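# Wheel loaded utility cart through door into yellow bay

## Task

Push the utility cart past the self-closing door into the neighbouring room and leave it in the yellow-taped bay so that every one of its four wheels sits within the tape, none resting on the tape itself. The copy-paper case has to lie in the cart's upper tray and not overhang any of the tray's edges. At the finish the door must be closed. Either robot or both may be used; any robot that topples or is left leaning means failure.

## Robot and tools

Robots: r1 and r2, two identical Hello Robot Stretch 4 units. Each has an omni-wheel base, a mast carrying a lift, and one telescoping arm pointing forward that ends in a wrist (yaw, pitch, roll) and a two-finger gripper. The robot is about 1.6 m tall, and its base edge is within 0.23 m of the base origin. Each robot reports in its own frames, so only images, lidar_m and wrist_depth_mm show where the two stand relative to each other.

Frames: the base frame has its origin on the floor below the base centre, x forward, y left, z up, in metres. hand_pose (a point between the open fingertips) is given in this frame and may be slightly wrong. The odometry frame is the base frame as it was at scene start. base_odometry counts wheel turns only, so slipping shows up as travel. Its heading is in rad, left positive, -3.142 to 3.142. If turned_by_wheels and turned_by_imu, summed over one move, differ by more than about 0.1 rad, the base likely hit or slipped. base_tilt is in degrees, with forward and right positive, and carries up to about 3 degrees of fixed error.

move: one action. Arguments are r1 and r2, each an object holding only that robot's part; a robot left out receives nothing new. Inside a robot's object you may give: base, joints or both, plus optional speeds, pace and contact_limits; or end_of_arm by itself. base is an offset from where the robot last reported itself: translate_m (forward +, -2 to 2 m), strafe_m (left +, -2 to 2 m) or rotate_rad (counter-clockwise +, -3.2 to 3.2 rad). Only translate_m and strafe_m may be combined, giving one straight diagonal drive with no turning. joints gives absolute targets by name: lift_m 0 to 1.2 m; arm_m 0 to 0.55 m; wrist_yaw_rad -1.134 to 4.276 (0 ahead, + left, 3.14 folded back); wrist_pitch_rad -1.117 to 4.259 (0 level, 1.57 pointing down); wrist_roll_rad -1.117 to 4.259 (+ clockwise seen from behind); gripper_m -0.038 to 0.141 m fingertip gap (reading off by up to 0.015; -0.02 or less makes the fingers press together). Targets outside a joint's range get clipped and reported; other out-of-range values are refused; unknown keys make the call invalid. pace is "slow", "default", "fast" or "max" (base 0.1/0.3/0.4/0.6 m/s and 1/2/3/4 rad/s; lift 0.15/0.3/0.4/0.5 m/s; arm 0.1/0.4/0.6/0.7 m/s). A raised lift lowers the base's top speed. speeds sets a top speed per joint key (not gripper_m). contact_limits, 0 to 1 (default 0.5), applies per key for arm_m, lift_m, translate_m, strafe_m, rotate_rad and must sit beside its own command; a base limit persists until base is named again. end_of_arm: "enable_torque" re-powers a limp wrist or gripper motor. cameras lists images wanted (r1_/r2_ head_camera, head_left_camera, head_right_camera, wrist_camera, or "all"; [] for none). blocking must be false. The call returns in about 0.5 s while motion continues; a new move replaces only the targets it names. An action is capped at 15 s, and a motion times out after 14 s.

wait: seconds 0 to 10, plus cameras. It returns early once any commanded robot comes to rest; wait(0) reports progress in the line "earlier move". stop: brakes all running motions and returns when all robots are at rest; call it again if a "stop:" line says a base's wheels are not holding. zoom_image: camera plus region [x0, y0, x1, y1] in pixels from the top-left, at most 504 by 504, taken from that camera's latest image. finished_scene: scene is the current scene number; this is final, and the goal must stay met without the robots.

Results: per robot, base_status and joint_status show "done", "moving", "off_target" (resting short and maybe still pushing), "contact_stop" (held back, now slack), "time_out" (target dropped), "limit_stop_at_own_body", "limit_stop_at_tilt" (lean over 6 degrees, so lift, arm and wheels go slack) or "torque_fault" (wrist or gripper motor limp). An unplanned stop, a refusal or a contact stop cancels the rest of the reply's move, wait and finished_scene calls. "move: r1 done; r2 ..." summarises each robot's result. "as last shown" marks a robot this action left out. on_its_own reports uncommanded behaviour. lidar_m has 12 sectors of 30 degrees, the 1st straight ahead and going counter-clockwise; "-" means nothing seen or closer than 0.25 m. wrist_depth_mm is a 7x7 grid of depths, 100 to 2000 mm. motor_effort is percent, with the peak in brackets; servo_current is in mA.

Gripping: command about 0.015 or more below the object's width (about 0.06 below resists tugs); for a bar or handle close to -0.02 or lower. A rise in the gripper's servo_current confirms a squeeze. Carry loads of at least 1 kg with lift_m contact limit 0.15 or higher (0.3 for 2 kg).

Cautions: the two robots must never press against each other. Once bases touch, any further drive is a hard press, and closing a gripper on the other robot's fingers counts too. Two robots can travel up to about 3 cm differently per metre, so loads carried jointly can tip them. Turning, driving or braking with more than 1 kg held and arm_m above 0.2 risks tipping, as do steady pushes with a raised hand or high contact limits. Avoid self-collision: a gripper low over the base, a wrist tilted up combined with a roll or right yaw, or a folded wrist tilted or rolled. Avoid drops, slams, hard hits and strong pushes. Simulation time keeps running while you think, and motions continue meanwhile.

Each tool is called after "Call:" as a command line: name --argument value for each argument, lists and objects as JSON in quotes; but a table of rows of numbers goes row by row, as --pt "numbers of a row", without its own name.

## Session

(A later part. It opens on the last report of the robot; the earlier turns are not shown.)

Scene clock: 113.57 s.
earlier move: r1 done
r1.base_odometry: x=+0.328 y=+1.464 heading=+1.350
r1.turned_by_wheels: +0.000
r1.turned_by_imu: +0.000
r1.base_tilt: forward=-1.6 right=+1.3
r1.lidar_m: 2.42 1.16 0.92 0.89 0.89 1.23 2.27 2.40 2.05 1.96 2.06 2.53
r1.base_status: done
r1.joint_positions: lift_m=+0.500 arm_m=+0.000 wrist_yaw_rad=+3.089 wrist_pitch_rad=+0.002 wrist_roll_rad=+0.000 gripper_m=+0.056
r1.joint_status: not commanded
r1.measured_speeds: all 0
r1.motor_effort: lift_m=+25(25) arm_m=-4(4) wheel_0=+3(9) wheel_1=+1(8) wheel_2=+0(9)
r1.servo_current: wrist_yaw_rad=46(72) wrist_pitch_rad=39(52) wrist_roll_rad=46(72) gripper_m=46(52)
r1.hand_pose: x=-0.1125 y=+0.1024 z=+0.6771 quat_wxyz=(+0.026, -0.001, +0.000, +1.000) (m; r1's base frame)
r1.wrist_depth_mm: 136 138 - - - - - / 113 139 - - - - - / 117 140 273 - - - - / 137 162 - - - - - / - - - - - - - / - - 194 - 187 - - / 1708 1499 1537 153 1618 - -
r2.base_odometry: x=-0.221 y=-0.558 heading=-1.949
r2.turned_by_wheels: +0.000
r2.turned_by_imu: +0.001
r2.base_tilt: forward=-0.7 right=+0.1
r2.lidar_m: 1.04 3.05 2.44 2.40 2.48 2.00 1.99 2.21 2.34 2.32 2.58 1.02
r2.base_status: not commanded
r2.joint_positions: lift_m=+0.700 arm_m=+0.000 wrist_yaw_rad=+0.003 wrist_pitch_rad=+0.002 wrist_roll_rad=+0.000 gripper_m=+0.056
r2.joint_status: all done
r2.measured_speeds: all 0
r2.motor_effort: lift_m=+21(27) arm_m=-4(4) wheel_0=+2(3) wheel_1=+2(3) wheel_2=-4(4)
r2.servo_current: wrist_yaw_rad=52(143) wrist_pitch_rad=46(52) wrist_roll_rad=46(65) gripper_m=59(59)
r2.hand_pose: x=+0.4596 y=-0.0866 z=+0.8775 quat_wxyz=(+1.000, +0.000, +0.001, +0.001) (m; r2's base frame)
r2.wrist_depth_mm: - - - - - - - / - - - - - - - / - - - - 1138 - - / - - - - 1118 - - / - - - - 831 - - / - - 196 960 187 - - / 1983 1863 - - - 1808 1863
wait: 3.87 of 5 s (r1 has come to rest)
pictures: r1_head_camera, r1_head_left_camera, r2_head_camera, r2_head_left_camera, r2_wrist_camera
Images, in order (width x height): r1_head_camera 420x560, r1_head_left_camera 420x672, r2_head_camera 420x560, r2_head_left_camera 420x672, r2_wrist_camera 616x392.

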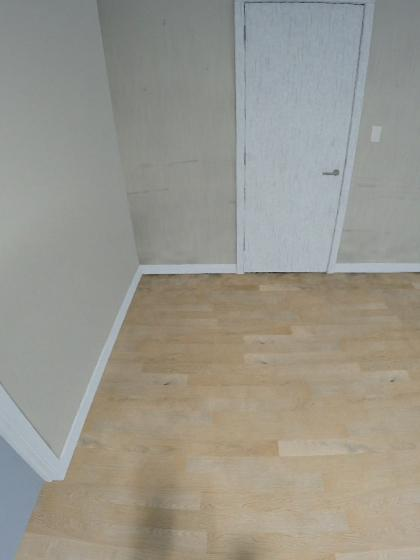

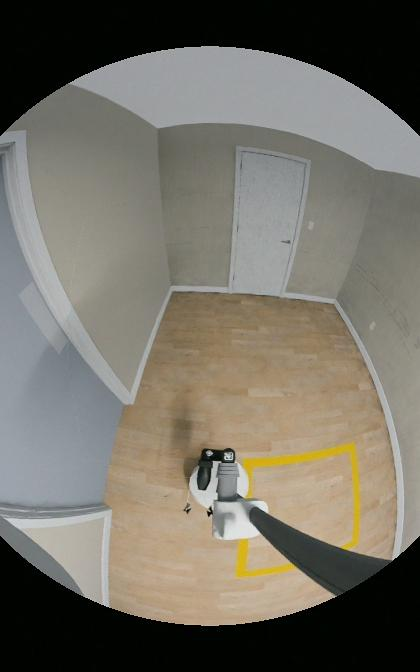

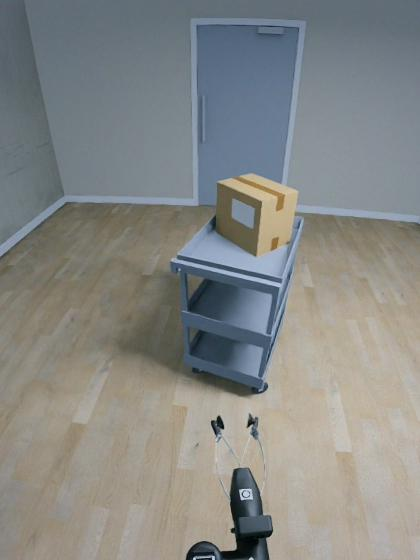

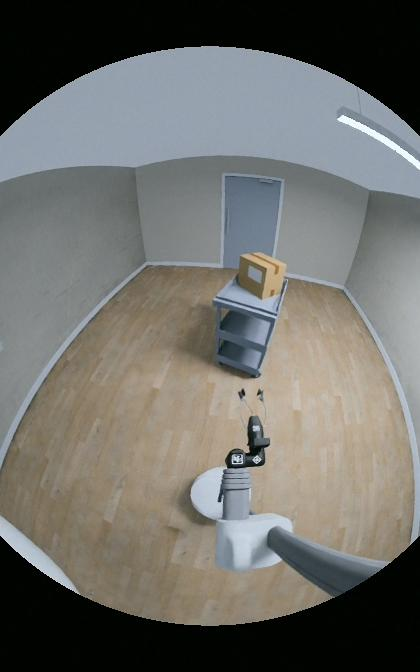

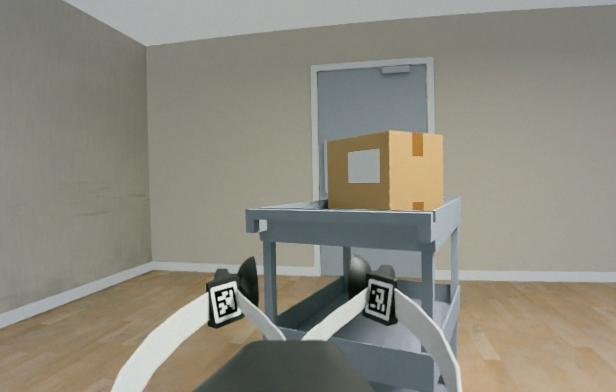

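Call:
move --blocking false --r2 '{"joints":{"wrist_roll_rad":1.571,"gripper_m":0.1}}' --r1 '{"base":{"rotate_rad":1.53}}' --cameras '[]'

Call:
wait --seconds 2 --cameras '[]'

Call:
wait --seconds 1 --cameras '["r1_head_camera","r1_head_left_camera","r2_head_camera","r2_wrist_camera"]'

Scene clock: 126.03 s.
move: r1 moving; r2 moving
r1.base_odometry: x=+0.328 y=+1.464 heading=+1.602
r1.turned_by_wheels: +0.252
r1.turned_by_imu: +0.252
r1.base_tilt: forward=-1.6 right=+1.2
r1.lidar_m: 1.64 1.00 0.88 0.89 0.96 1.75 2.28 2.26 1.99 1.99 2.33 2.42
r1.base_status: rotate_rad moving
r1.joint_positions: lift_m=+0.500 arm_m=+0.000 wrist_yaw_rad=+3.089 wrist_pitch_rad=+0.002 wrist_roll_rad=+0.000 gripper_m=+0.056
r1.joint_status: not commanded
r1.measured_speeds: translate_m=+0.000 strafe_m=+0.002 rotate_rad=+0.970 lift_m=+0.000 arm_m=+0.000 wrist_yaw_rad=+0.000 wrist_pitch_rad=+0.000 wrist_roll_rad=+0.000
r1.motor_effort: lift_m=+25(25) arm_m=-4(4) wheel_0=-6(10) wheel_1=-8(9) wheel_2=-7(7)
r1.servo_current: wrist_yaw_rad=46(65) wrist_pitch_rad=39(46) wrist_roll_rad=39(52) gripper_m=39(46)
r1.hand_pose: x=-0.1125 y=+0.1024 z=+0.6771 quat_wxyz=(+0.026, -0.001, +0.000, +1.000) (m; r1's base frame)
r1.wrist_depth_mm: 136 139 - - - - - / 113 139 - - - - - / 118 139 273 - - - - / 137 161 - - - - - / - - - - - - - / - - 194 - 187 - - / 1708 1537 1499 153 1618 1464 1430
r2.base_odometry: x=-0.221 y=-0.558 heading=-1.949
r2.turned_by_wheels: +0.000
r2.turned_by_imu: +0.000
r2.base_tilt: forward=-0.7 right=+0.1
r2.lidar_m: 1.03 3.01 2.44 2.40 2.53 2.02 2.00 2.22 2.35 2.31 2.57 1.04
r2.base_status: not commanded
r2.joint_positions: lift_m=+0.700 arm_m=+0.000 wrist_yaw_rad=+0.003 wrist_pitch_rad=+0.002 wrist_roll_rad=+0.589 gripper_m=+0.075
r2.joint_status: wrist_roll_rad moving; gripper_m moving
r2.measured_speeds: translate_m=+0.000 strafe_m=+0.000 rotate_rad=+0.000 lift_m=+0.000 arm_m=+0.000 wrist_yaw_rad=+0.000 wrist_pitch_rad=+0.000 wrist_roll_rad=+1.820
r2.motor_effort: lift_m=+21(21) arm_m=-4(4) wheel_0=+2(2) wheel_1=+2(3) wheel_2=-4(4)
r2.servo_current: wrist_yaw_rad=52(59) wrist_pitch_rad=39(46) wrist_roll_rad=78(117) gripper_m=111(111)
r2.hand_pose: x=+0.4596 y=-0.0866 z=+0.8775 quat_wxyz=(+0.957, +0.290, +0.001, +0.001) (m; r2's base frame)
r2.wrist_depth_mm: - - - - - - - / - - - - - - - / - - - 1281 1098 - - / - - - - 854 - - / - - - - - 1042 1708 / - - 190 - 187 - 1308 / - - - - - - 1078
pictures: none
No camera images: "cameras" was empty.

Scene clock: 127.03 s.
earlier move: r1 moving; r2 done
r1.base_odometry: x=+0.328 y=+1.464 heading=+2.819
r1.turned_by_wheels: +1.217
r1.turned_by_imu: +1.224
r1.base_tilt: forward=-1.5 right=+1.2
r1.lidar_m: 0.88 0.91 1.10 2.26 2.32 2.10 1.96 2.02 2.61 2.45 1.31 0.96
r1.base_status: rotate_rad moving
r1.joint_positions: lift_m=+0.500 arm_m=+0.000 wrist_yaw_rad=+3.089 wrist_pitch_rad=+0.002 wrist_roll_rad=+0.000 gripper_m=+0.056
r1.joint_status: not commanded
r1.measured_speeds: translate_m=+0.000 strafe_m=+0.000 rotate_rad=+0.532 lift_m=+0.000 arm_m=+0.000 wrist_yaw_rad=+0.000 wrist_pitch_rad=+0.000 wrist_roll_rad=+0.000
r1.motor_effort: lift_m=+25(25) arm_m=-4(4) wheel_0=-1(10) wheel_1=-1(9) wheel_2=-1(8)
r1.servo_current: wrist_yaw_rad=52(65) wrist_pitch_rad=46(52) wrist_roll_rad=33(59) gripper_m=46(52)
r1.hand_pose: x=-0.1125 y=+0.1024 z=+0.6771 quat_wxyz=(+0.026, -0.001, +0.000, +1.000) (m; r1's base frame)
r1.wrist_depth_mm: 137 139 - - - - - / 113 139 - - - - - / 117 140 273 - - - - / 137 162 - - - - - / - - - - - - - / - - 194 - 187 - - / 1708 1499 1537 153 1576 1464 1661
r2.base_odometry: x=-0.221 y=-0.558 heading=-1.949
r2.turned_by_wheels: +0.000
r2.turned_by_imu: +0.000
r2.base_tilt: forward=-0.7 right=+0.1
r2.lidar_m: 1.01 3.02 2.45 2.37 2.52 2.05 2.00 2.22 2.34 2.32 2.59 1.04
r2.base_status: not commanded
r2.joint_positions: lift_m=+0.700 arm_m=+0.000 wrist_yaw_rad=+0.003 wrist_pitch_rad=+0.002 wrist_roll_rad=+1.569 gripper_m=+0.100
r2.joint_status: all done
r2.measured_speeds: all 0
r2.motor_effort: lift_m=+21(21) arm_m=-4(4) wheel_0=+2(3) wheel_1=+2(3) wheel_2=-3(4)
r2.servo_current: wrist_yaw_rad=59(59) wrist_pitch_rad=39(46) wrist_roll_rad=46(117) gripper_m=46(111)
r2.hand_pose: x=+0.4596 y=-0.0866 z=+0.8775 quat_wxyz=(+0.708, +0.706, +0.002, +0.001) (m; r2's base frame)
r2.wrist_depth_mm: - - - - - 1756 1182 / - - - 1182 - 1366 1138 / - - - 1060 - 831 - / - - - 1281 - 904 - / - - - - - 1576 1118 / - - 193 - 195 1576 1205 / - - - - - 1863 1229
wait: 1.00 of 2 s (r2 has come to rest)
pictures: none
No camera images: "cameras" was empty.

Scene clock: 127.57 s.
earlier move: r1 done
r1.base_odometry: x=+0.328 y=+1.464 heading=+2.880
r1.turned_by_wheels: +0.061
r1.turned_by_imu: +0.061
r1.base_tilt: forward=-1.6 right=+1.3
r1.lidar_m: 0.90 0.91 1.13 2.27 2.32 2.07 1.95 2.05 2.58 2.44 1.21 0.92
r1.base_status: done
r1.joint_positions: lift_m=+0.500 arm_m=+0.000 wrist_yaw_rad=+3.089 wrist_pitch_rad=+0.002 wrist_roll_rad=+0.000 gripper_m=+0.056
r1.joint_status: not commanded
r1.measured_speeds: all 0
r1.motor_effort: lift_m=+25(25) arm_m=-4(4) wheel_0=-2(10) wheel_1=-1(9) wheel_2=+0(8)
r1.servo_current: wrist_yaw_rad=52(65) wrist_pitch_rad=39(52) wrist_roll_rad=39(72) gripper_m=39(52)
r1.hand_pose: x=-0.1125 y=+0.1024 z=+0.6771 quat_wxyz=(+0.026, -0.001, +0.000, +1.000) (m; r1's base frame)
r1.wrist_depth_mm: 136 138 - - - - - / 113 139 - - - - - / 117 140 273 - - - - / 137 162 - - - - - / - - - - - - - / - - 194 - 187 - - / 1708 1499 1537 154 1618 1576 1661
r2.base_odometry: x=-0.221 y=-0.558 heading=-1.949
r2.turned_by_wheels: +0.000
r2.turned_by_imu: +0.000
r2.base_tilt: forward=-0.7 right=+0.1
r2.lidar_m: 1.03 3.03 2.45 2.39 2.49 2.03 2.00 2.21 2.33 2.31 2.59 1.00
r2.base_status: not commanded
r2.joint_positions: lift_m=+0.700 arm_m=+0.000 wrist_yaw_rad=+0.003 wrist_pitch_rad=+0.002 wrist_roll_rad=+1.569 gripper_m=+0.100
r2.joint_status: all done
r2.measured_speeds: all 0
r2.motor_effort: lift_m=+21(21) arm_m=-3(4) wheel_0=+2(3) wheel_1=+2(3) wheel_2=-3(4)
r2.servo_current: wrist_yaw_rad=46(59) wrist_pitch_rad=46(46) wrist_roll_rad=52(117) gripper_m=46(111)
r2.hand_pose: x=+0.4596 y=-0.0866 z=+0.8775 quat_wxyz=(+0.708, +0.706, +0.002, +0.001) (m; r2's base frame)
r2.wrist_depth_mm: - - - - - 1756 1205 / - - - 1182 - 1336 1160 / - - - 1078 - 842 - / - - - 1255 - 904 - / - - - - - 1537 1118 / - - 193 - 194 1537 1255 / - - - - - 1863 1229
wait: 0.53 of 1 s (r1 has come to rest)
pictures: r1_head_camera, r1_head_left_camera, r2_head_camera, r2_wrist_camera
Images, in order (width x height): r1_head_camera 420x560, r1_head_left_camera 420x672, r2_head_camera 420x560, r2_wrist_camera 616x392.

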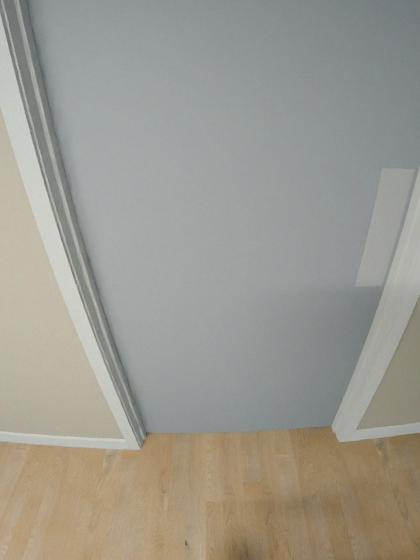

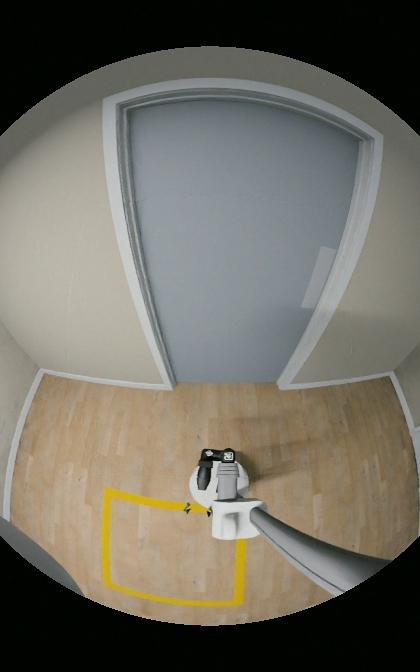

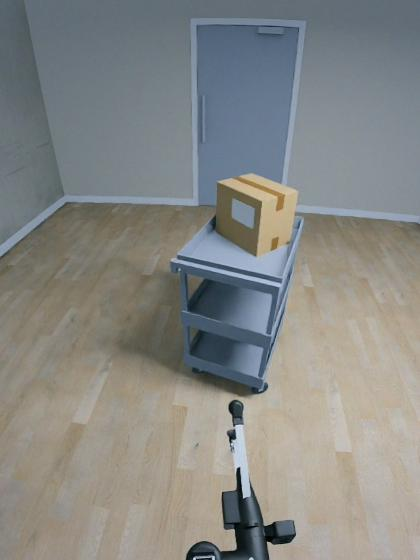

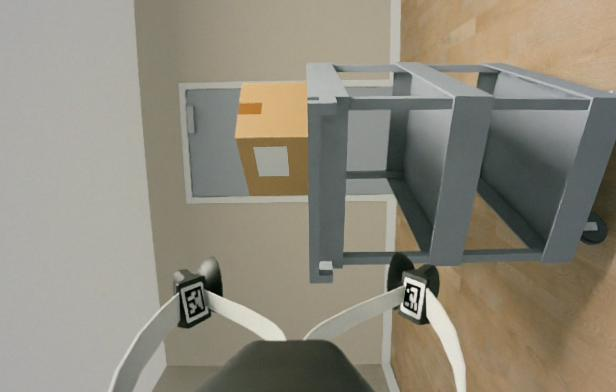

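Call:
zoom_image --camera "r2_wrist_camera" --region '[260, 50, 420, 300]'

Scaled by 2.016.

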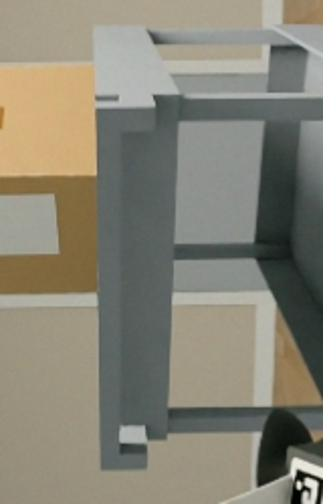

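Call:
move --blocking false --r2 '{"base":{"translate_m":0.25,"strafe_m":0.35}}' --r1 '{"base":{"strafe_m":-0.06}}' --cameras '[]'

Call:
wait --seconds 1 --cameras '[]'

Call:
wait --seconds 3 --cameras '[]'

Call:
move --blocking false --r2 '{"base":{"rotate_rad":-0.42}}' --cameras '[]'

Call:
wait --seconds 2 --cameras '["r1_head_camera","r2_head_camera","r2_wrist_camera"]'

Scene clock: 193.43 s.
move: r1 moving; r2 moving
r1.base_odometry: x=+0.337 y=+1.498 heading=+2.880
r1.turned_by_wheels: +0.000
r1.turned_by_imu: +0.000
r1.base_tilt: forward=-1.6 right=+1.3
r1.lidar_m: 0.90 0.93 1.14 2.30 2.37 2.06 1.93 2.06 2.52 2.41 1.20 0.96
r1.base_status: strafe_m moving
r1.joint_positions: lift_m=+0.500 arm_m=+0.000 wrist_yaw_rad=+3.089 wrist_pitch_rad=+0.002 wrist_roll_rad=+0.000 gripper_m=+0.056
r1.joint_status: not commanded
r1.measured_speeds: translate_m=-0.001 strafe_m=-0.129 rotate_rad=+0.005 lift_m=+0.000 arm_m=+0.000 wrist_yaw_rad=+0.000 wrist_pitch_rad=+0.000 wrist_roll_rad=+0.000
r1.motor_effort: lift_m=+25(25) arm_m=-4(4) wheel_0=+7(10) wheel_1=-5(10) wheel_2=+0(2)
r1.servo_current: wrist_yaw_rad=65(65) wrist_pitch_rad=39(46) wrist_roll_rad=46(59) gripper_m=46(46)
r1.hand_pose: x=-0.1125 y=+0.1024 z=+0.6771 quat_wxyz=(+0.026, -0.001, +0.000, +1.000) (m; r1's base frame)
r1.wrist_depth_mm: 136 139 - - - - - / 113 139 - - - - - / 118 140 273 - - - - / 137 162 - - - - - / - - - - - - - / - - 194 - 187 - - / 1661 1537 1499 153 1618 1576 1708
r2.base_odometry: x=-0.204 y=-0.584 heading=-1.949
r2.turned_by_wheels: -0.001
r2.turned_by_imu: +0.000
r2.base_tilt: forward=-0.7 right=+0.1
r2.lidar_m: 1.03 2.98 2.41 2.33 2.53 2.05 2.00 2.22 2.38 2.33 2.55 1.02
r2.base_status: translate_m moving; strafe_m moving
r2.joint_positions: lift_m=+0.700 arm_m=+0.000 wrist_yaw_rad=+0.003 wrist_pitch_rad=+0.002 wrist_roll_rad=+1.569 gripper_m=+0.100
r2.joint_status: not commanded
r2.measured_speeds: translate_m=+0.069 strafe_m=+0.099 rotate_rad=-0.006 lift_m=+0.000 arm_m=+0.000 wrist_yaw_rad=+0.000 wrist_pitch_rad=+0.000 wrist_roll_rad=+0.000
r2.motor_effort: lift_m=+21(21) arm_m=-4(4) wheel_0=-4(9) wheel_1=+11(12) wheel_2=-9(11)
r2.servo_current: wrist_yaw_rad=59(59) wrist_pitch_rad=39(39) wrist_roll_rad=33(59) gripper_m=46(52)
r2.hand_pose: x=+0.4596 y=-0.0866 z=+0.8775 quat_wxyz=(+0.708, +0.706, +0.002, +0.000) (m; r2's base frame)
r2.wrist_depth_mm: - - - - - 1708 1182 / - - - 1160 - 991 1098 / - - - 1042 - 820 - / - - - 1255 - 904 - / - - - - - 1708 1098 / - - 193 - 194 1576 1229 / - - - - - 1983 1229
pictures: none
No camera images: "cameras" was empty.

Scene clock: 194.13 s.
earlier move: r1 done; r2 moving
r1.base_odometry: x=+0.344 y=+1.522 heading=+2.880
r1.turned_by_wheels: +0.000
r1.turned_by_imu: +0.000
r1.base_tilt: forward=-1.6 right=+1.3
r1.lidar_m: 0.90 0.93 1.15 2.32 2.41 2.05 1.96 2.05 2.53 2.37 1.20 0.93
r1.base_status: done
r1.joint_positions: lift_m=+0.500 arm_m=+0.000 wrist_yaw_rad=+3.089 wrist_pitch_rad=+0.002 wrist_roll_rad=+0.000 gripper_m=+0.056
r1.joint_status: not commanded
r1.measured_speeds: all 0
r1.motor_effort: lift_m=+24(25) arm_m=-4(4) wheel_0=+2(10) wheel_1=+1(10) wheel_2=+1(2)
r1.servo_current: wrist_yaw_rad=59(72) wrist_pitch_rad=46(46) wrist_roll_rad=59(65) gripper_m=39(46)
r1.hand_pose: x=-0.1125 y=+0.1024 z=+0.6771 quat_wxyz=(+0.026, -0.001, +0.000, +1.000) (m; r1's base frame)
r1.wrist_depth_mm: - 138 - - - - - / 112 139 - - - - - / 116 139 265 - - - - / 136 157 - - - - - / - - - - - - - / - - 193 - 187 - - / 1708 1499 1537 153 1618 1576 1661
r2.base_odometry: x=-0.123 y=-0.710 heading=-1.949
r2.turned_by_wheels: +0.000
r2.turned_by_imu: +0.001
r2.base_tilt: forward=-0.7 right=+0.1
r2.lidar_m: 0.98 2.83 2.29 2.24 2.47 2.07 2.09 2.29 2.50 2.49 2.76 0.97
r2.base_status: translate_m moving; strafe_m moving
r2.joint_positions: lift_m=+0.700 arm_m=+0.000 wrist_yaw_rad=+0.003 wrist_pitch_rad=+0.002 wrist_roll_rad=+1.569 gripper_m=+0.100
r2.joint_status: not commanded
r2.measured_speeds: translate_m=+0.173 strafe_m=+0.243 rotate_rad=+0.006 lift_m=+0.000 arm_m=+0.000 wrist_yaw_rad=+0.000 wrist_pitch_rad=+0.000 wrist_roll_rad=+0.000
r2.motor_effort: lift_m=+21(21) arm_m=-4(4) wheel_0=-5(9) wheel_1=+11(12) wheel_2=-10(11)
r2.servo_current: wrist_yaw_rad=46(59) wrist_pitch_rad=33(46) wrist_roll_rad=39(59) gripper_m=46(52)
r2.hand_pose: x=+0.4596 y=-0.0866 z=+0.8775 quat_wxyz=(+0.708, +0.706, +0.002, +0.000) (m; r2's base frame)
r2.wrist_depth_mm: - - - - - 715 - / - - - 946 - 741 - / - - - 1078 - 809 - / - - - - - 904 - / - - - - - 1708 1229 / - - 193 - 194 1537 1205 / - - - - - 1863 1229
wait: 0.70 of 1 s (r1 has come to rest)
pictures: none
No camera images: "cameras" was empty.

Scene clock: 195.87 s.
earlier move: r2 done
r1.base_odometry: x=+0.344 y=+1.522 heading=+2.880
r1.turned_by_wheels: +0.000
r1.turned_by_imu: +0.000
r1.base_tilt: forward=-1.6 right=+1.2
r1.lidar_m: 0.88 0.93 1.16 2.32 2.41 2.07 1.96 2.05 2.48 2.38 1.23 0.96
r1.base_status: done
r1.joint_positions: lift_m=+0.500 arm_m=+0.000 wrist_yaw_rad=+3.089 wrist_pitch_rad=+0.002 wrist_roll_rad=+0.000 gripper_m=+0.056
r1.joint_status: not commanded
r1.measured_speeds: all 0
r1.motor_effort: lift_m=+25(25) arm_m=-4(4) wheel_0=+1(10) wheel_1=+1(10) wheel_2=+1(2)
r1.servo_current: wrist_yaw_rad=46(72) wrist_pitch_rad=39(52) wrist_roll_rad=39(65) gripper_m=39(46)
r1.hand_pose: x=-0.1125 y=+0.1024 z=+0.6771 quat_wxyz=(+0.026, -0.001, +0.000, +1.000) (m; r1's base frame)
r1.wrist_depth_mm: - 138 - - - - - / 112 138 - - - - - / 116 139 266 - - - - / 136 156 - - - - - / - - - - - - - / - - 193 - 187 - - / 1618 1537 1537 153 1618 1537 1661
r2.base_odometry: x=+0.012 y=-0.919 heading=-1.949
r2.turned_by_wheels: +0.000
r2.turned_by_imu: +0.001
r2.base_tilt: forward=-0.6 right=+0.0
r2.lidar_m: 0.95 2.53 2.05 1.99 2.28 2.21 2.19 2.41 2.73 2.69 2.98 0.90
r2.base_status: done
r2.joint_positions: lift_m=+0.700 arm_m=+0.000 wrist_yaw_rad=+0.003 wrist_pitch_rad=+0.002 wrist_roll_rad=+1.569 gripper_m=+0.100
r2.joint_status: not commanded
r2.measured_speeds: all 0
r2.motor_effort: lift_m=+21(21) arm_m=-4(4) wheel_0=-2(9) wheel_1=+3(12) wheel_2=-5(11)
r2.servo_current: wrist_yaw_rad=65(65) wrist_pitch_rad=39(46) wrist_roll_rad=39(65) gripper_m=52(59)
r2.hand_pose: x=+0.4596 y=-0.0866 z=+0.8775 quat_wxyz=(+0.708, +0.706, +0.002, +0.000) (m; r2's base frame)
r2.wrist_depth_mm: - - - 866 - 676 - / - - - 1008 - 715 - / - - - - - 1756 1205 / - - - - - 1808 1229 / - - - - - 1808 1229 / - - 192 - 195 1576 1229 / - - - - - 1921 1229
wait: 1.73 of 3 s (r2 has come to rest)
pictures: none
No camera images: "cameras" was empty.

Scene clock: 196.37 s.
move: r2 moving
r1: as last shown
r1.base_tilt: forward=-1.6 right=+1.3
r1.lidar_m: 0.89 0.93 1.16 2.33 2.40 2.06 1.96 2.07 2.53 2.39 1.22 0.95
r1.motor_effort: lift_m=+25(25) arm_m=-4(4) wheel_0=+1(2) wheel_1=+0(1) wheel_2=+1(1)
r1.servo_current: wrist_yaw_rad=59(65) wrist_pitch_rad=46(46) wrist_roll_rad=46(65) gripper_m=46(46)
r1.wrist_depth_mm: - 138 - - - - - / 112 139 - - - - - / 116 139 266 - - - - / 136 156 - - - - - / - - - - - - - / - - 194 - 188 - - / 1708 1499 1499 153 1661 1576 1618
r2.base_odometry: x=+0.012 y=-0.919 heading=-2.197
r2.turned_by_wheels: -0.248
r2.turned_by_imu: -0.241
r2.base_tilt: forward=-0.7 right=+0.1
r2.lidar_m: 0.91 3.23 2.19 2.01 2.05 2.36 2.17 2.23 2.87 2.68 2.77 0.94
r2.base_status: rotate_rad moving
r2.joint_positions: lift_m=+0.700 arm_m=+0.000 wrist_yaw_rad=+0.003 wrist_pitch_rad=+0.002 wrist_roll_rad=+1.569 gripper_m=+0.100
r2.joint_status: not commanded
r2.measured_speeds: translate_m=+0.000 strafe_m=-0.001 rotate_rad=-0.883 lift_m=+0.000 arm_m=+0.000 wrist_yaw_rad=+0.000 wrist_pitch_rad=+0.000 wrist_roll_rad=+0.000
r2.motor_effort: lift_m=+21(21) arm_m=-4(4) wheel_0=+6(9) wheel_1=+7(10) wheel_2=+7(11)
r2.servo_current: wrist_yaw_rad=39(65) wrist_pitch_rad=39(46) wrist_roll_rad=46(52) gripper_m=52(52)
r2.hand_pose: x=+0.4596 y=-0.0866 z=+0.8775 quat_wxyz=(+0.708, +0.706, +0.002, +0.000) (m; r2's base frame)
r2.wrist_depth_mm: - - - 1060 - 691 - / - - - 917 - 707 - / - - - 976 - 732 - / - - - 1118 - 768 - / - - - - - 1808 1229 / - - 193 - 194 1576 1255 / - - - - - 1921 1205
pictures: none
No camera images: "cameras" was empty.

Scene clock: 197.07 s.
earlier move: r2 done
r1.base_odometry: x=+0.344 y=+1.522 heading=+2.880
r1.turned_by_wheels: +0.000
r1.turned_by_imu: +0.000
r1.base_tilt: forward=-1.6 right=+1.2
r1.lidar_m: 0.90 0.90 1.15 2.28 2.41 2.05 1.95 2.05 2.51 2.39 1.21 0.97
r1.base_status: not commanded
r1.joint_positions: lift_m=+0.500 arm_m=+0.000 wrist_yaw_rad=+3.089 wrist_pitch_rad=+0.002 wrist_roll_rad=+0.000 gripper_m=+0.056
r1.joint_status: not commanded
r1.measured_speeds: all 0
r1.motor_effort: lift_m=+25(25) arm_m=-4(4) wheel_0=+2(2) wheel_1=+0(1) wheel_2=+1(1)
r1.servo_current: wrist_yaw_rad=46(65) wrist_pitch_rad=46(46) wrist_roll_rad=46(65) gripper_m=46(46)
r1.hand_pose: x=-0.1125 y=+0.1024 z=+0.6771 quat_wxyz=(+0.026, -0.001, +0.000, +1.000) (m; r1's base frame)
r1.wrist_depth_mm: - 138 - - - - - / 112 139 - - - - - / 116 139 266 - - - - / 137 157 - - - - - / - - - - - - - / - - 194 - 187 - - / 1756 1537 1537 153 1576 1537 1661
r2.base_odometry: x=+0.012 y=-0.919 heading=-2.368
r2.turned_by_wheels: -0.171
r2.turned_by_imu: -0.167
r2.base_tilt: forward=-0.7 right=+0.1
r2.lidar_m: 0.90 3.58 2.37 2.00 2.02 2.37 2.19 2.18 2.52 2.71 2.70 0.98
r2.base_status: done
r2.joint_positions: lift_m=+0.700 arm_m=+0.000 wrist_yaw_rad=+0.003 wrist_pitch_rad=+0.002 wrist_roll_rad=+1.569 gripper_m=+0.100
r2.joint_status: not commanded
r2.measured_speeds: all 0
r2.motor_effort: lift_m=+21(21) arm_m=-4(4) wheel_0=+3(9) wheel_1=+3(10) wheel_2=+5(11)
r2.servo_current: wrist_yaw_rad=52(65) wrist_pitch_rad=46(46) wrist_roll_rad=59(65) gripper_m=46(59)
r2.hand_pose: x=+0.4595 y=-0.0867 z=+0.8775 quat_wxyz=(+0.708, +0.706, +0.001, +0.000) (m; r2's base frame)
r2.wrist_depth_mm: - - - - - 1708 1205 / - - - - - 1756 1229 / - - - 1078 - 768 - / - - - 991 - 759 - / - - - 1060 - 768 - / - - 193 768 194 778 1281 / - - - - - 1921 1229
wait: 0.70 of 2 s (r2 has come to rest)
pictures: r1_head_camera, r2_head_camera, r2_wrist_camera
Images, in order (width x height): r1_head_camera 420x560, r2_head_camera 420x560, r2_wrist_camera 616x392.

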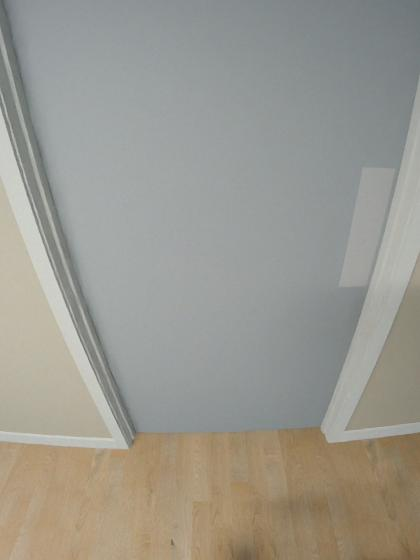

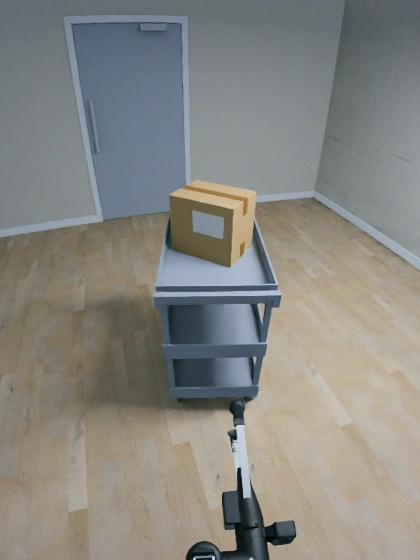

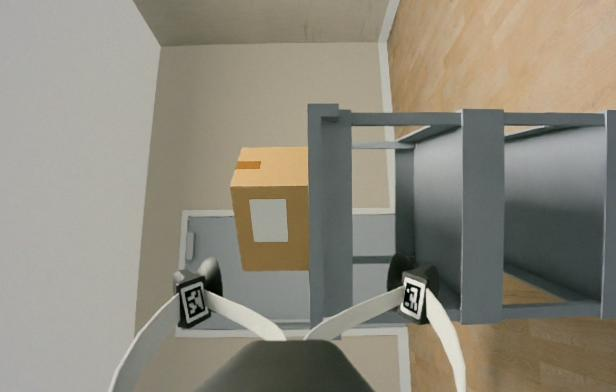

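Call:
zoom_image --camera "r2_wrist_camera" --region '[270, 80, 380, 190]'

Call:
zoom_image --camera "r2_head_camera" --region '[140, 270, 300, 420]'

Scaled by 4.582.

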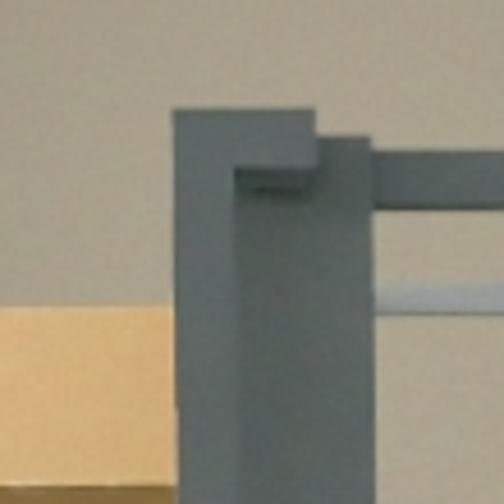

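Scaled by 3.150 from the camera's 420x560 image, which has a finer 1200x1600 frame.

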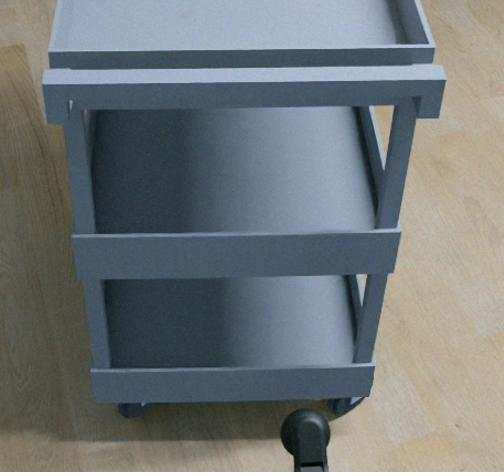

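Call:
move --blocking false --r2 '{"base":{"translate_m":0.36},"joints":{"lift_m":0.688},"contact_limits":{"translate_m":0.2}}' --r1 '{"base":{"translate_m":0.45},"contact_limits":{"translate_m":0.3},"pace":"slow"}' --cameras '[]'

Call:
wait --seconds 2.5 --cameras '[]'

Call:
wait --seconds 2.5 --cameras '["r1_head_camera","r2_head_camera","r2_wrist_camera"]'

Scene clock: 223.13 s.
move: r1 moving; r2 moving
r1.base_odometry: x=+0.332 y=+1.525 heading=+2.880
r1.turned_by_wheels: +0.000
r1.turned_by_imu: +0.000
r1.base_tilt: forward=-1.6 right=+1.2
r1.lidar_m: 0.88 0.89 1.14 2.32 2.40 2.06 1.98 2.06 2.50 2.38 1.19 0.93
r1.base_status: translate_m moving
r1.joint_positions: lift_m=+0.500 arm_m=+0.000 wrist_yaw_rad=+3.089 wrist_pitch_rad=+0.002 wrist_roll_rad=+0.000 gripper_m=+0.056
r1.joint_status: not commanded
r1.measured_speeds: translate_m=+0.049 strafe_m=-0.001 rotate_rad=+0.001 lift_m=+0.000 arm_m=+0.000 wrist_yaw_rad=+0.000 wrist_pitch_rad=+0.000 wrist_roll_rad=+0.000
r1.motor_effort: lift_m=+25(25) arm_m=-4(4) wheel_0=+6(8) wheel_1=+3(7) wheel_2=-6(6)
r1.servo_current: wrist_yaw_rad=39(65) wrist_pitch_rad=46(46) wrist_roll_rad=39(59) gripper_m=39(52)
r1.contact_limits: translate_m 0.3
r1.hand_pose: x=-0.1125 y=+0.1024 z=+0.6771 quat_wxyz=(+0.026, -0.001, +0.000, +1.000) (m; r1's base frame)
r1.wrist_depth_mm: - 138 - - - - - / 112 139 - - - - - / 116 139 258 - - - - / 137 157 - - - - - / - - - - - - - / - - 193 - 187 - - / 1708 1464 1537 153 1576 1537 1576
r2.base_odometry: x=-0.010 y=-0.941 heading=-2.368
r2.turned_by_wheels: +0.000
r2.turned_by_imu: +0.001
r2.base_tilt: forward=-0.7 right=+0.1
r2.lidar_m: 0.86 3.51 2.39 2.03 2.02 2.41 2.21 2.21 2.56 2.68 2.70 0.93
r2.base_status: translate_m moving
r2.joint_positions: lift_m=+0.688 arm_m=+0.000 wrist_yaw_rad=+0.003 wrist_pitch_rad=+0.002 wrist_roll_rad=+1.569 gripper_m=+0.100
r2.joint_status: lift_m moving
r2.measured_speeds: translate_m=+0.122 strafe_m=+0.000 rotate_rad=+0.005 lift_m=+0.000 arm_m=+0.000 wrist_yaw_rad=+0.000 wrist_pitch_rad=+0.000 wrist_roll_rad=+0.000
r2.motor_effort: lift_m=+15(18) arm_m=-4(4) wheel_0=+6(10) wheel_1=+7(9) wheel_2=-12(12)
r2.servo_current: wrist_yaw_rad=59(59) wrist_pitch_rad=39(46) wrist_roll_rad=46(52) gripper_m=52(59)
r2.contact_limits: translate_m 0.2
r2.hand_pose: x=+0.4595 y=-0.0867 z=+0.8661 quat_wxyz=(+0.708, +0.706, +0.001, +0.000) (m; r2's base frame)
r2.wrist_depth_mm: - - - - - 1661 1182 / - - - - - 1708 1182 / - - - 1060 - 741 - / - - - 960 - 732 - / - - - 732 - 732 - / - - 193 732 194 741 - / - - - - - 1921 1182
pictures: none
No camera images: "cameras" was empty.

Scene clock: 225.33 s.
earlier move: r1 moving; r2 done
r1.base_odometry: x=+0.131 y=+1.578 heading=+2.880
r1.turned_by_wheels: +0.000
r1.turned_by_imu: +0.000
r1.base_tilt: forward=-1.6 right=+1.2
r1.lidar_m: 0.67 0.69 0.87 2.20 2.43 2.30 2.18 2.27 2.49 2.40 0.89 0.71
r1.base_status: translate_m moving
r1.joint_positions: lift_m=+0.500 arm_m=+0.000 wrist_yaw_rad=+3.089 wrist_pitch_rad=+0.002 wrist_roll_rad=+0.000 gripper_m=+0.056
r1.joint_status: not commanded
r1.measured_speeds: translate_m=+0.101 strafe_m=+0.001 rotate_rad=-0.004 lift_m=+0.000 arm_m=+0.000 wrist_yaw_rad=+0.000 wrist_pitch_rad=+0.000 wrist_roll_rad=+0.000
r1.motor_effort: lift_m=+25(25) arm_m=-4(4) wheel_0=+4(8) wheel_1=+5(7) wheel_2=-4(6)
r1.servo_current: wrist_yaw_rad=52(65) wrist_pitch_rad=26(52) wrist_roll_rad=33(72) gripper_m=39(52)
r1.contact_limits: translate_m 0.3
r1.hand_pose: x=-0.1125 y=+0.1024 z=+0.6771 quat_wxyz=(+0.026, -0.001, +0.000, +1.000) (m; r1's base frame)
r1.wrist_depth_mm: - 138 - - - - - / 112 139 - - - - - / 116 139 257 - - - - / 136 157 - - - - - / - - - - - - - / - - 193 - 187 - - / 1708 1537 1537 143 1618 1499 1661
r2.base_odometry: x=-0.246 y=-1.171 heading=-2.368
r2.turned_by_wheels: +0.000
r2.turned_by_imu: +0.000
r2.base_tilt: forward=-0.7 right=+0.0
r2.lidar_m: 0.55 3.21 2.48 2.14 2.11 2.50 2.54 2.50 2.98 2.59 2.64 0.59
r2.base_status: done
r2.joint_positions: lift_m=+0.688 arm_m=+0.000 wrist_yaw_rad=+0.003 wrist_pitch_rad=+0.002 wrist_roll_rad=+1.569 gripper_m=+0.100
r2.joint_status: all done
r2.measured_speeds: all 0
r2.motor_effort: lift_m=+14(18) arm_m=-4(4) wheel_0=+3(11) wheel_1=+2(9) wheel_2=-4(15)
r2.servo_current: wrist_yaw_rad=26(65) wrist_pitch_rad=39(52) wrist_roll_rad=59(59) gripper_m=52(59)
r2.contact_limits: translate_m 0.2
r2.hand_pose: x=+0.4595 y=-0.0867 z=+0.8661 quat_wxyz=(+0.708, +0.706, +0.001, +0.000) (m; r2's base frame)
r2.wrist_depth_mm: - - - 342 - 1576 1182 / - - - 399 - 768 427 / - - 809 404 404 - - / - - 634 404 404 - - / - - 715 410 410 - - / - - 192 410 194 - - / - - - - - 1921 -
wait: 2.20 of 2.5 s (r2 has come to rest)
pictures: none
No camera images: "cameras" was empty.

Scene clock: 227.83 s.
earlier move: r1 moving
r1.base_odometry: x=-0.087 y=+1.637 heading=+2.881
r1.turned_by_wheels: +0.000
r1.turned_by_imu: +0.000
r1.base_tilt: forward=-1.6 right=+1.3
r1.lidar_m: 0.44 0.47 0.61 1.40 2.40 2.52 2.39 2.51 2.51 1.70 0.66 0.48
r1.base_status: translate_m moving
r1.joint_positions: lift_m=+0.500 arm_m=+0.000 wrist_yaw_rad=+3.089 wrist_pitch_rad=+0.002 wrist_roll_rad=+0.000 gripper_m=+0.056
r1.joint_status: not commanded
r1.measured_speeds: translate_m=+0.032 strafe_m=+0.001 rotate_rad=+0.001 lift_m=+0.000 arm_m=+0.000 wrist_yaw_rad=+0.000 wrist_pitch_rad=+0.000 wrist_roll_rad=+0.000
r1.motor_effort: lift_m=+24(25) arm_m=-4(4) wheel_0=+3(8) wheel_1=+6(7) wheel_2=-2(6)
r1.servo_current: wrist_yaw_rad=33(65) wrist_pitch_rad=39(52) wrist_roll_rad=46(72) gripper_m=39(52)
r1.contact_limits: translate_m 0.3
r1.hand_pose: x=-0.1125 y=+0.1024 z=+0.6771 quat_wxyz=(+0.026, -0.001, +0.000, +1.000) (m; r1's base frame)
r1.wrist_depth_mm: - 138 - - - - - / 112 139 - - - - - / 116 139 258 - - - - / 136 156 - - - - - / - - - - - - - / - - 193 - 187 - - / 1708 1499 1499 143 1576 1430 1618
r2.base_odometry: x=-0.246 y=-1.171 heading=-2.368
r2.turned_by_wheels: +0.000
r2.turned_by_imu: +0.000
r2.base_tilt: forward=-0.7 right=+0.0
r2.lidar_m: 0.54 3.19 2.47 2.13 2.12 2.49 2.53 2.53 2.95 2.62 2.61 0.59
r2.base_status: done
r2.joint_positions: lift_m=+0.688 arm_m=+0.000 wrist_yaw_rad=+0.003 wrist_pitch_rad=+0.002 wrist_roll_rad=+1.569 gripper_m=+0.100
r2.joint_status: all done
r2.measured_speeds: all 0
r2.motor_effort: lift_m=+14(18) arm_m=-4(4) wheel_0=+2(11) wheel_1=+3(9) wheel_2=-3(15)
r2.servo_current: wrist_yaw_rad=52(65) wrist_pitch_rad=39(52) wrist_roll_rad=46(65) gripper_m=46(59)
r2.contact_limits: translate_m 0.2
r2.hand_pose: x=+0.4595 y=-0.0867 z=+0.8661 quat_wxyz=(+0.708, +0.706, +0.001, +0.000) (m; r2's base frame)
r2.wrist_depth_mm: - - - 340 - 1618 1182 / - - - 402 - 768 430 / - - 809 402 404 - - / - - 647 407 404 - - / - - 707 407 404 - - / - - 193 410 194 - - / - - - - - 1863 -
wait: 2.50 s; no rest
pictures: r1_head_camera, r2_head_camera, r2_wrist_camera
Images, in order (width x height): r1_head_camera 420x560, r2_head_camera 420x560, r2_wrist_camera 616x392.

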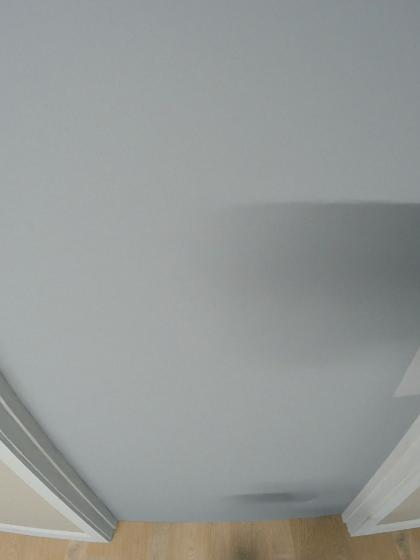

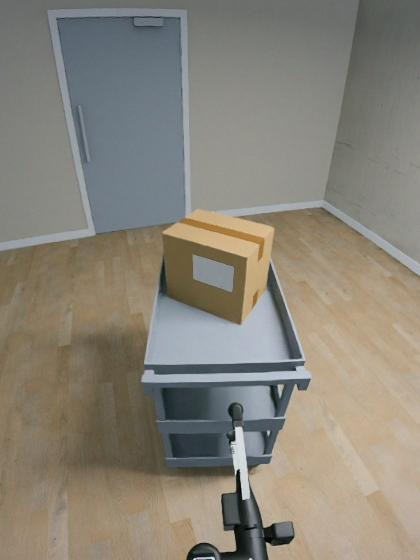

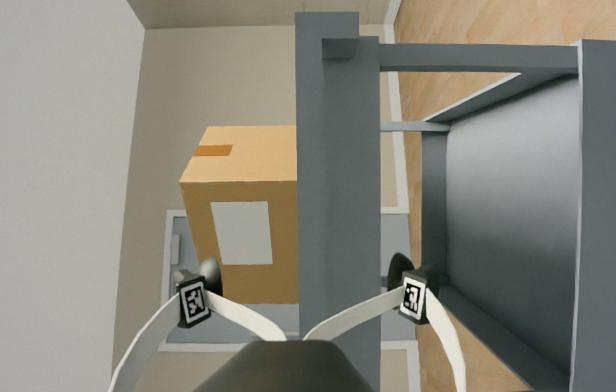

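Call:
move --blocking false --r2 '{"base":{"translate_m":0.11},"contact_limits":{"translate_m":0.1},"pace":"slow"}' --cameras '[]'

Call:
wait --seconds 2.5 --cameras '["r1_head_camera","r2_head_camera","r2_wrist_camera"]'

Scene clock: 234.90 s.
earlier move: r1 done
move: r2 moving
r1.base_odometry: x=-0.091 y=+1.638 heading=+2.880
r1.turned_by_wheels: +0.000
r1.turned_by_imu: +0.000
r1.base_tilt: forward=-1.6 right=+1.3
r1.lidar_m: 0.44 0.47 0.60 1.38 2.41 2.55 2.41 2.53 2.49 1.69 0.64 0.48
r1.base_status: done
r1.joint_positions: lift_m=+0.500 arm_m=+0.000 wrist_yaw_rad=+3.089 wrist_pitch_rad=+0.002 wrist_roll_rad=+0.000 gripper_m=+0.056
r1.joint_status: not commanded
r1.measured_speeds: all 0
r1.motor_effort: lift_m=+24(25) arm_m=-4(4) wheel_0=+4(4) wheel_1=+2(2) wheel_2=-2(2)
r1.servo_current: wrist_yaw_rad=52(65) wrist_pitch_rad=39(52) wrist_roll_rad=46(59) gripper_m=39(46)
r1.contact_limits: translate_m 0.3
r1.hand_pose: x=-0.1125 y=+0.1024 z=+0.6771 quat_wxyz=(+0.026, -0.001, +0.000, +1.000) (m; r1's base frame)
r1.wrist_depth_mm: - 138 - - - - - / 112 139 - - - - - / 116 139 256 - - - - / 136 157 - - - - - / - - - - - - - / - - 193 - 187 - - / 1661 1499 1499 143 1576 1464 1661
r2.base_odometry: x=-0.254 y=-1.179 heading=-2.368
r2.turned_by_wheels: +0.000
r2.turned_by_imu: +0.001
r2.base_tilt: forward=-0.7 right=+0.1
r2.lidar_m: 0.55 3.23 2.51 2.13 2.14 2.48 2.54 2.53 2.99 2.62 2.62 0.56
r2.base_status: translate_m moving
r2.joint_positions: lift_m=+0.688 arm_m=+0.000 wrist_yaw_rad=+0.003 wrist_pitch_rad=+0.002 wrist_roll_rad=+1.569 gripper_m=+0.100
r2.joint_status: not commanded
r2.measured_speeds: translate_m=+0.048 strafe_m=+0.000 rotate_rad=+0.000 lift_m=+0.000 arm_m=+0.000 wrist_yaw_rad=+0.000 wrist_pitch_rad=+0.000 wrist_roll_rad=+0.000
r2.motor_effort: lift_m=+14(14) arm_m=-4(4) wheel_0=+3(7) wheel_1=+7(7) wheel_2=-8(11)
r2.servo_current: wrist_yaw_rad=39(52) wrist_pitch_rad=39(46) wrist_roll_rad=52(59) gripper_m=46(59)
r2.contact_limits: translate_m 0.1
r2.hand_pose: x=+0.4595 y=-0.0867 z=+0.8661 quat_wxyz=(+0.708, +0.706, +0.001, +0.000) (m; r2's base frame)
r2.wrist_depth_mm: - - - 342 - 1618 1182 / - - - 389 394 768 - / - - 778 392 394 - - / - - 634 394 - - - / - - 699 399 399 - - / - - 193 399 192 - - / - - - - - 1921 -
pictures: none
No camera images: "cameras" was empty.

Scene clock: 236.77 s.
earlier move: r2 done
r1.base_odometry: x=-0.091 y=+1.638 heading=+2.880
r1.turned_by_wheels: +0.000
r1.turned_by_imu: +0.000
r1.base_tilt: forward=-1.6 right=+1.3
r1.lidar_m: 0.44 0.47 0.61 1.39 2.42 2.53 2.41 2.53 2.50 1.68 0.64 0.47
r1.base_status: done
r1.joint_positions: lift_m=+0.500 arm_m=+0.000 wrist_yaw_rad=+3.089 wrist_pitch_rad=+0.002 wrist_roll_rad=+0.000 gripper_m=+0.056
r1.joint_status: not commanded
r1.measured_speeds: all 0
r1.motor_effort: lift_m=+25(25) arm_m=-4(4) wheel_0=+4(4) wheel_1=+2(2) wheel_2=-2(2)
r1.servo_current: wrist_yaw_rad=46(72) wrist_pitch_rad=39(52) wrist_roll_rad=65(72) gripper_m=46(46)
r1.contact_limits: translate_m 0.3
r1.hand_pose: x=-0.1125 y=+0.1024 z=+0.6771 quat_wxyz=(+0.026, -0.001, +0.000, +1.000) (m; r1's base frame)
r1.wrist_depth_mm: - 138 - - - - - / 112 138 - - - - - / 116 139 258 - - - - / 136 157 - - - - - / - - - - - - - / - - 194 - 187 - - / 1756 1499 1499 143 1576 1397 1661
r2.base_odometry: x=-0.324 y=-1.247 heading=-2.368
r2.turned_by_wheels: +0.000
r2.turned_by_imu: +0.000
r2.base_tilt: forward=-0.6 right=+0.1
r2.lidar_m: 0.45 0.51 2.51 2.15 2.16 2.55 2.63 2.63 3.03 2.57 2.59 0.48
r2.base_status: done
r2.joint_positions: lift_m=+0.688 arm_m=+0.000 wrist_yaw_rad=+0.003 wrist_pitch_rad=+0.002 wrist_roll_rad=+1.569 gripper_m=+0.100
r2.joint_status: not commanded
r2.measured_speeds: all 0
r2.motor_effort: lift_m=+14(14) arm_m=-4(4) wheel_0=+3(10) wheel_1=+3(8) wheel_2=-6(11)
r2.servo_current: wrist_yaw_rad=26(65) wrist_pitch_rad=46(46) wrist_roll_rad=39(59) gripper_m=52(59)
r2.contact_limits: translate_m 0.1
r2.hand_pose: x=+0.4595 y=-0.0867 z=+0.8661 quat_wxyz=(+0.708, +0.706, +0.001, +0.000) (m; r2's base frame)
r2.wrist_depth_mm: - - - 291 290 1499 436 / - - - 291 293 1756 - / - - 621 293 296 854 - / - - 530 237 297 891 - / - - 569 298 297 854 - / - - 195 240 193 - - / - - - - - 1921 -
wait: 1.87 of 2.5 s (r2 has come to rest)
pictures: r1_head_camera, r2_head_camera, r2_wrist_camera
Images, in order (width x height): r1_head_camera 420x560, r2_head_camera 420x560, r2_wrist_camera 616x392.

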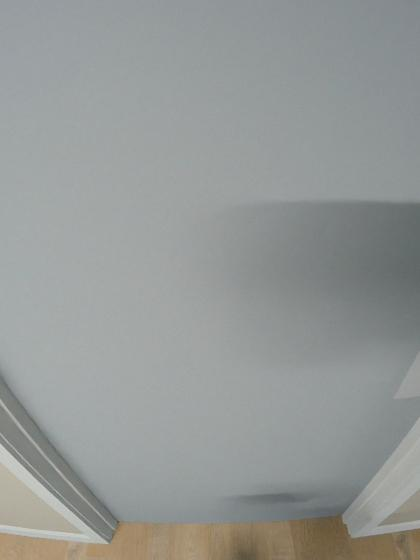

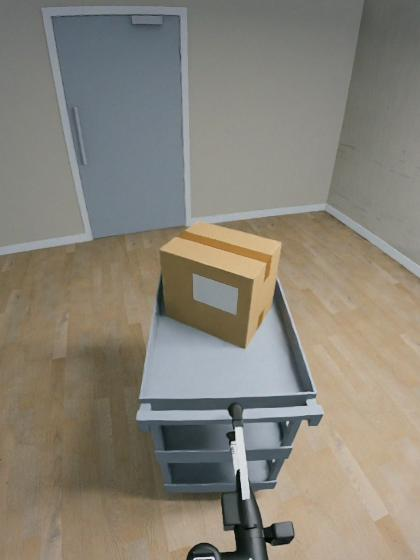

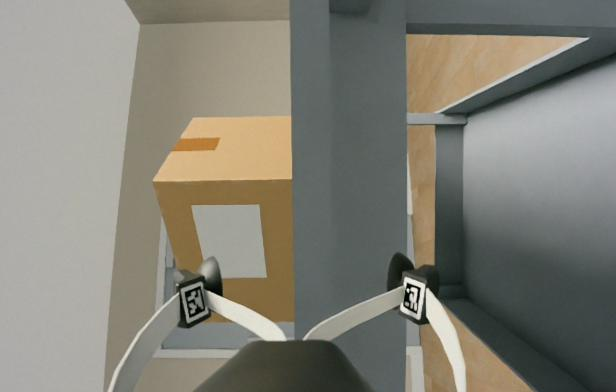

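Call:
move --blocking false --r2 '{"base":{"translate_m":0.03},"contact_limits":{"translate_m":0.1},"pace":"slow"}' --cameras '[]'

Call:
wait --seconds 1.5 --cameras '["r2_head_camera","r2_wrist_camera"]'

Call:
zoom_image --camera "r2_head_camera" --region '[130, 360, 330, 500]'

Scene clock: 243.07 s.
move: r2 moving
r1: as last shown
r1.base_tilt: forward=-1.6 right=+1.2
r1.lidar_m: 0.44 0.46 0.60 1.38 2.42 2.53 2.41 2.51 2.47 1.69 0.62 0.49
r1.motor_effort: lift_m=+24(25) arm_m=-4(4) wheel_0=+4(4) wheel_1=+2(2) wheel_2=-2(2)
r1.servo_current: wrist_yaw_rad=59(59) wrist_pitch_rad=46(52) wrist_roll_rad=59(59) gripper_m=46(46)
r1.contact_limits: translate_m 0.3
r1.wrist_depth_mm: - 138 - - - - - / 112 139 - - - - - / 116 140 259 - - - - / 137 156 - - - - - / - - - - - - - / - - 193 - 187 - - / 1661 1537 1499 143 1576 1397 1661
r2.base_odometry: x=-0.333 y=-1.256 heading=-2.368
r2.turned_by_wheels: +0.000
r2.turned_by_imu: +0.001
r2.base_tilt: forward=-0.7 right=+0.1
r2.lidar_m: 0.42 0.47 2.51 2.16 2.17 2.56 2.65 2.67 3.00 2.58 2.58 0.49
r2.base_status: translate_m moving
r2.joint_positions: lift_m=+0.688 arm_m=+0.000 wrist_yaw_rad=+0.003 wrist_pitch_rad=+0.002 wrist_roll_rad=+1.569 gripper_m=+0.100
r2.joint_status: not commanded
r2.measured_speeds: translate_m=+0.048 strafe_m=+0.000 rotate_rad=+0.000 lift_m=+0.000 arm_m=+0.000 wrist_yaw_rad=+0.000 wrist_pitch_rad=+0.000 wrist_roll_rad=+0.000
r2.motor_effort: lift_m=+14(15) arm_m=-4(4) wheel_0=+6(8) wheel_1=+7(7) wheel_2=-9(11)
r2.servo_current: wrist_yaw_rad=46(59) wrist_pitch_rad=39(46) wrist_roll_rad=46(59) gripper_m=52(52)
r2.contact_limits: translate_m 0.1
r2.hand_pose: x=+0.4595 y=-0.0867 z=+0.8661 quat_wxyz=(+0.708, +0.706, +0.001, +0.000) (m; r2's base frame)
r2.wrist_depth_mm: - - - 221 279 1397 436 / - - - 278 282 1708 - / - - 609 282 283 866 - / - - 517 285 285 891 - / - - 559 227 287 891 - / - - 195 229 194 - - / - - - - 291 1983 -
pictures: none
No camera images: "cameras" was empty.

Scene clock: 243.93 s.
earlier move: r2 done
r1.base_odometry: x=-0.091 y=+1.638 heading=+2.880
r1.turned_by_wheels: +0.000
r1.turned_by_imu: +0.000
r1.base_tilt: forward=-1.6 right=+1.3
r1.lidar_m: 0.44 0.47 0.60 1.36 2.39 2.54 2.41 2.50 2.48 1.71 0.64 0.48
r1.base_status: not commanded
r1.joint_positions: lift_m=+0.500 arm_m=+0.000 wrist_yaw_rad=+3.089 wrist_pitch_rad=+0.002 wrist_roll_rad=+0.000 gripper_m=+0.056
r1.joint_status: not commanded
r1.measured_speeds: all 0
r1.motor_effort: lift_m=+24(25) arm_m=-4(4) wheel_0=+4(5) wheel_1=+2(2) wheel_2=-2(2)
r1.servo_current: wrist_yaw_rad=59(59) wrist_pitch_rad=39(52) wrist_roll_rad=52(59) gripper_m=46(46)
r1.contact_limits: translate_m 0.3
r1.hand_pose: x=-0.1125 y=+0.1024 z=+0.6771 quat_wxyz=(+0.026, -0.001, +0.000, +1.000) (m; r1's base frame)
r1.wrist_depth_mm: - 138 - - - - - / 112 139 - - - - - / 116 139 257 - - - - / 136 157 - - - - - / - - - - - - - / - - 194 - 187 - - / 1756 1537 1537 143 1537 1430 1618
r2.base_odometry: x=-0.345 y=-1.268 heading=-2.368
r2.turned_by_wheels: +0.000
r2.turned_by_imu: +0.000
r2.base_tilt: forward=-0.6 right=+0.1
r2.lidar_m: 0.43 0.47 2.51 2.16 2.18 2.51 2.67 2.68 2.99 2.59 2.59 0.48
r2.base_status: done
r2.joint_positions: lift_m=+0.688 arm_m=+0.000 wrist_yaw_rad=+0.003 wrist_pitch_rad=+0.002 wrist_roll_rad=+1.569 gripper_m=+0.100
r2.joint_status: not commanded
r2.measured_speeds: all 0
r2.motor_effort: lift_m=+14(15) arm_m=-4(4) wheel_0=+4(9) wheel_1=+4(7) wheel_2=-5(11)
r2.servo_current: wrist_yaw_rad=33(59) wrist_pitch_rad=39(46) wrist_roll_rad=46(65) gripper_m=52(52)
r2.contact_limits: translate_m 0.1
r2.hand_pose: x=+0.4595 y=-0.0867 z=+0.8661 quat_wxyz=(+0.708, +0.706, +0.001, +0.000) (m; r2's base frame)
r2.wrist_depth_mm: - - - 203 262 1576 1205 / - - - 204 263 1756 - / - - 585 206 265 866 - / - - 492 207 267 878 - / - - 544 209 268 878 - / - - 195 210 194 - - / - - - - - 1921 -
wait: 0.87 of 1.5 s (r2 has come to rest)
pictures: r2_head_camera, r2_wrist_camera
Images, in order (width x height): r2_head_camera 420x560, r2_wrist_camera 616x392.

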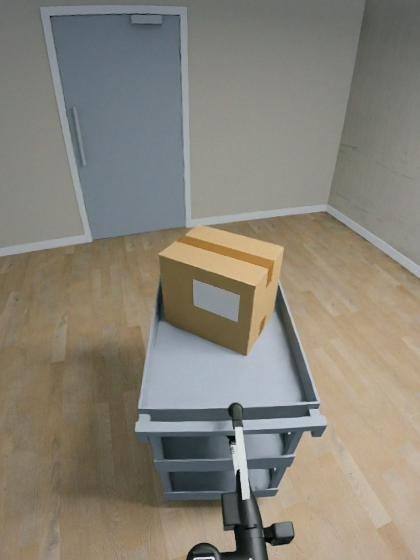

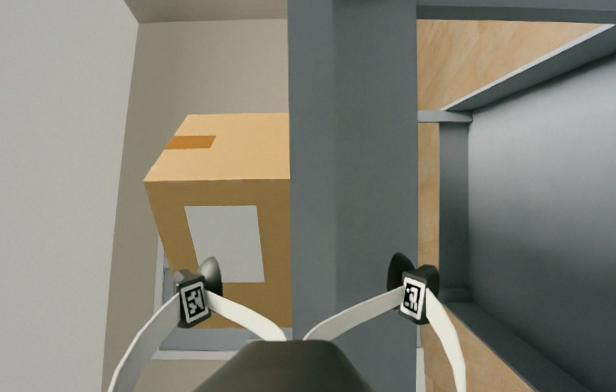

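Scaled by 2.520 from the camera's 420x560 image, which has a finer 1200x1600 frame.

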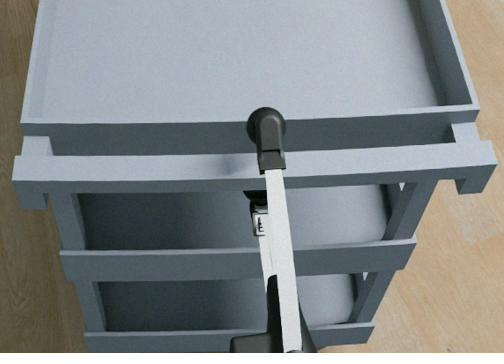

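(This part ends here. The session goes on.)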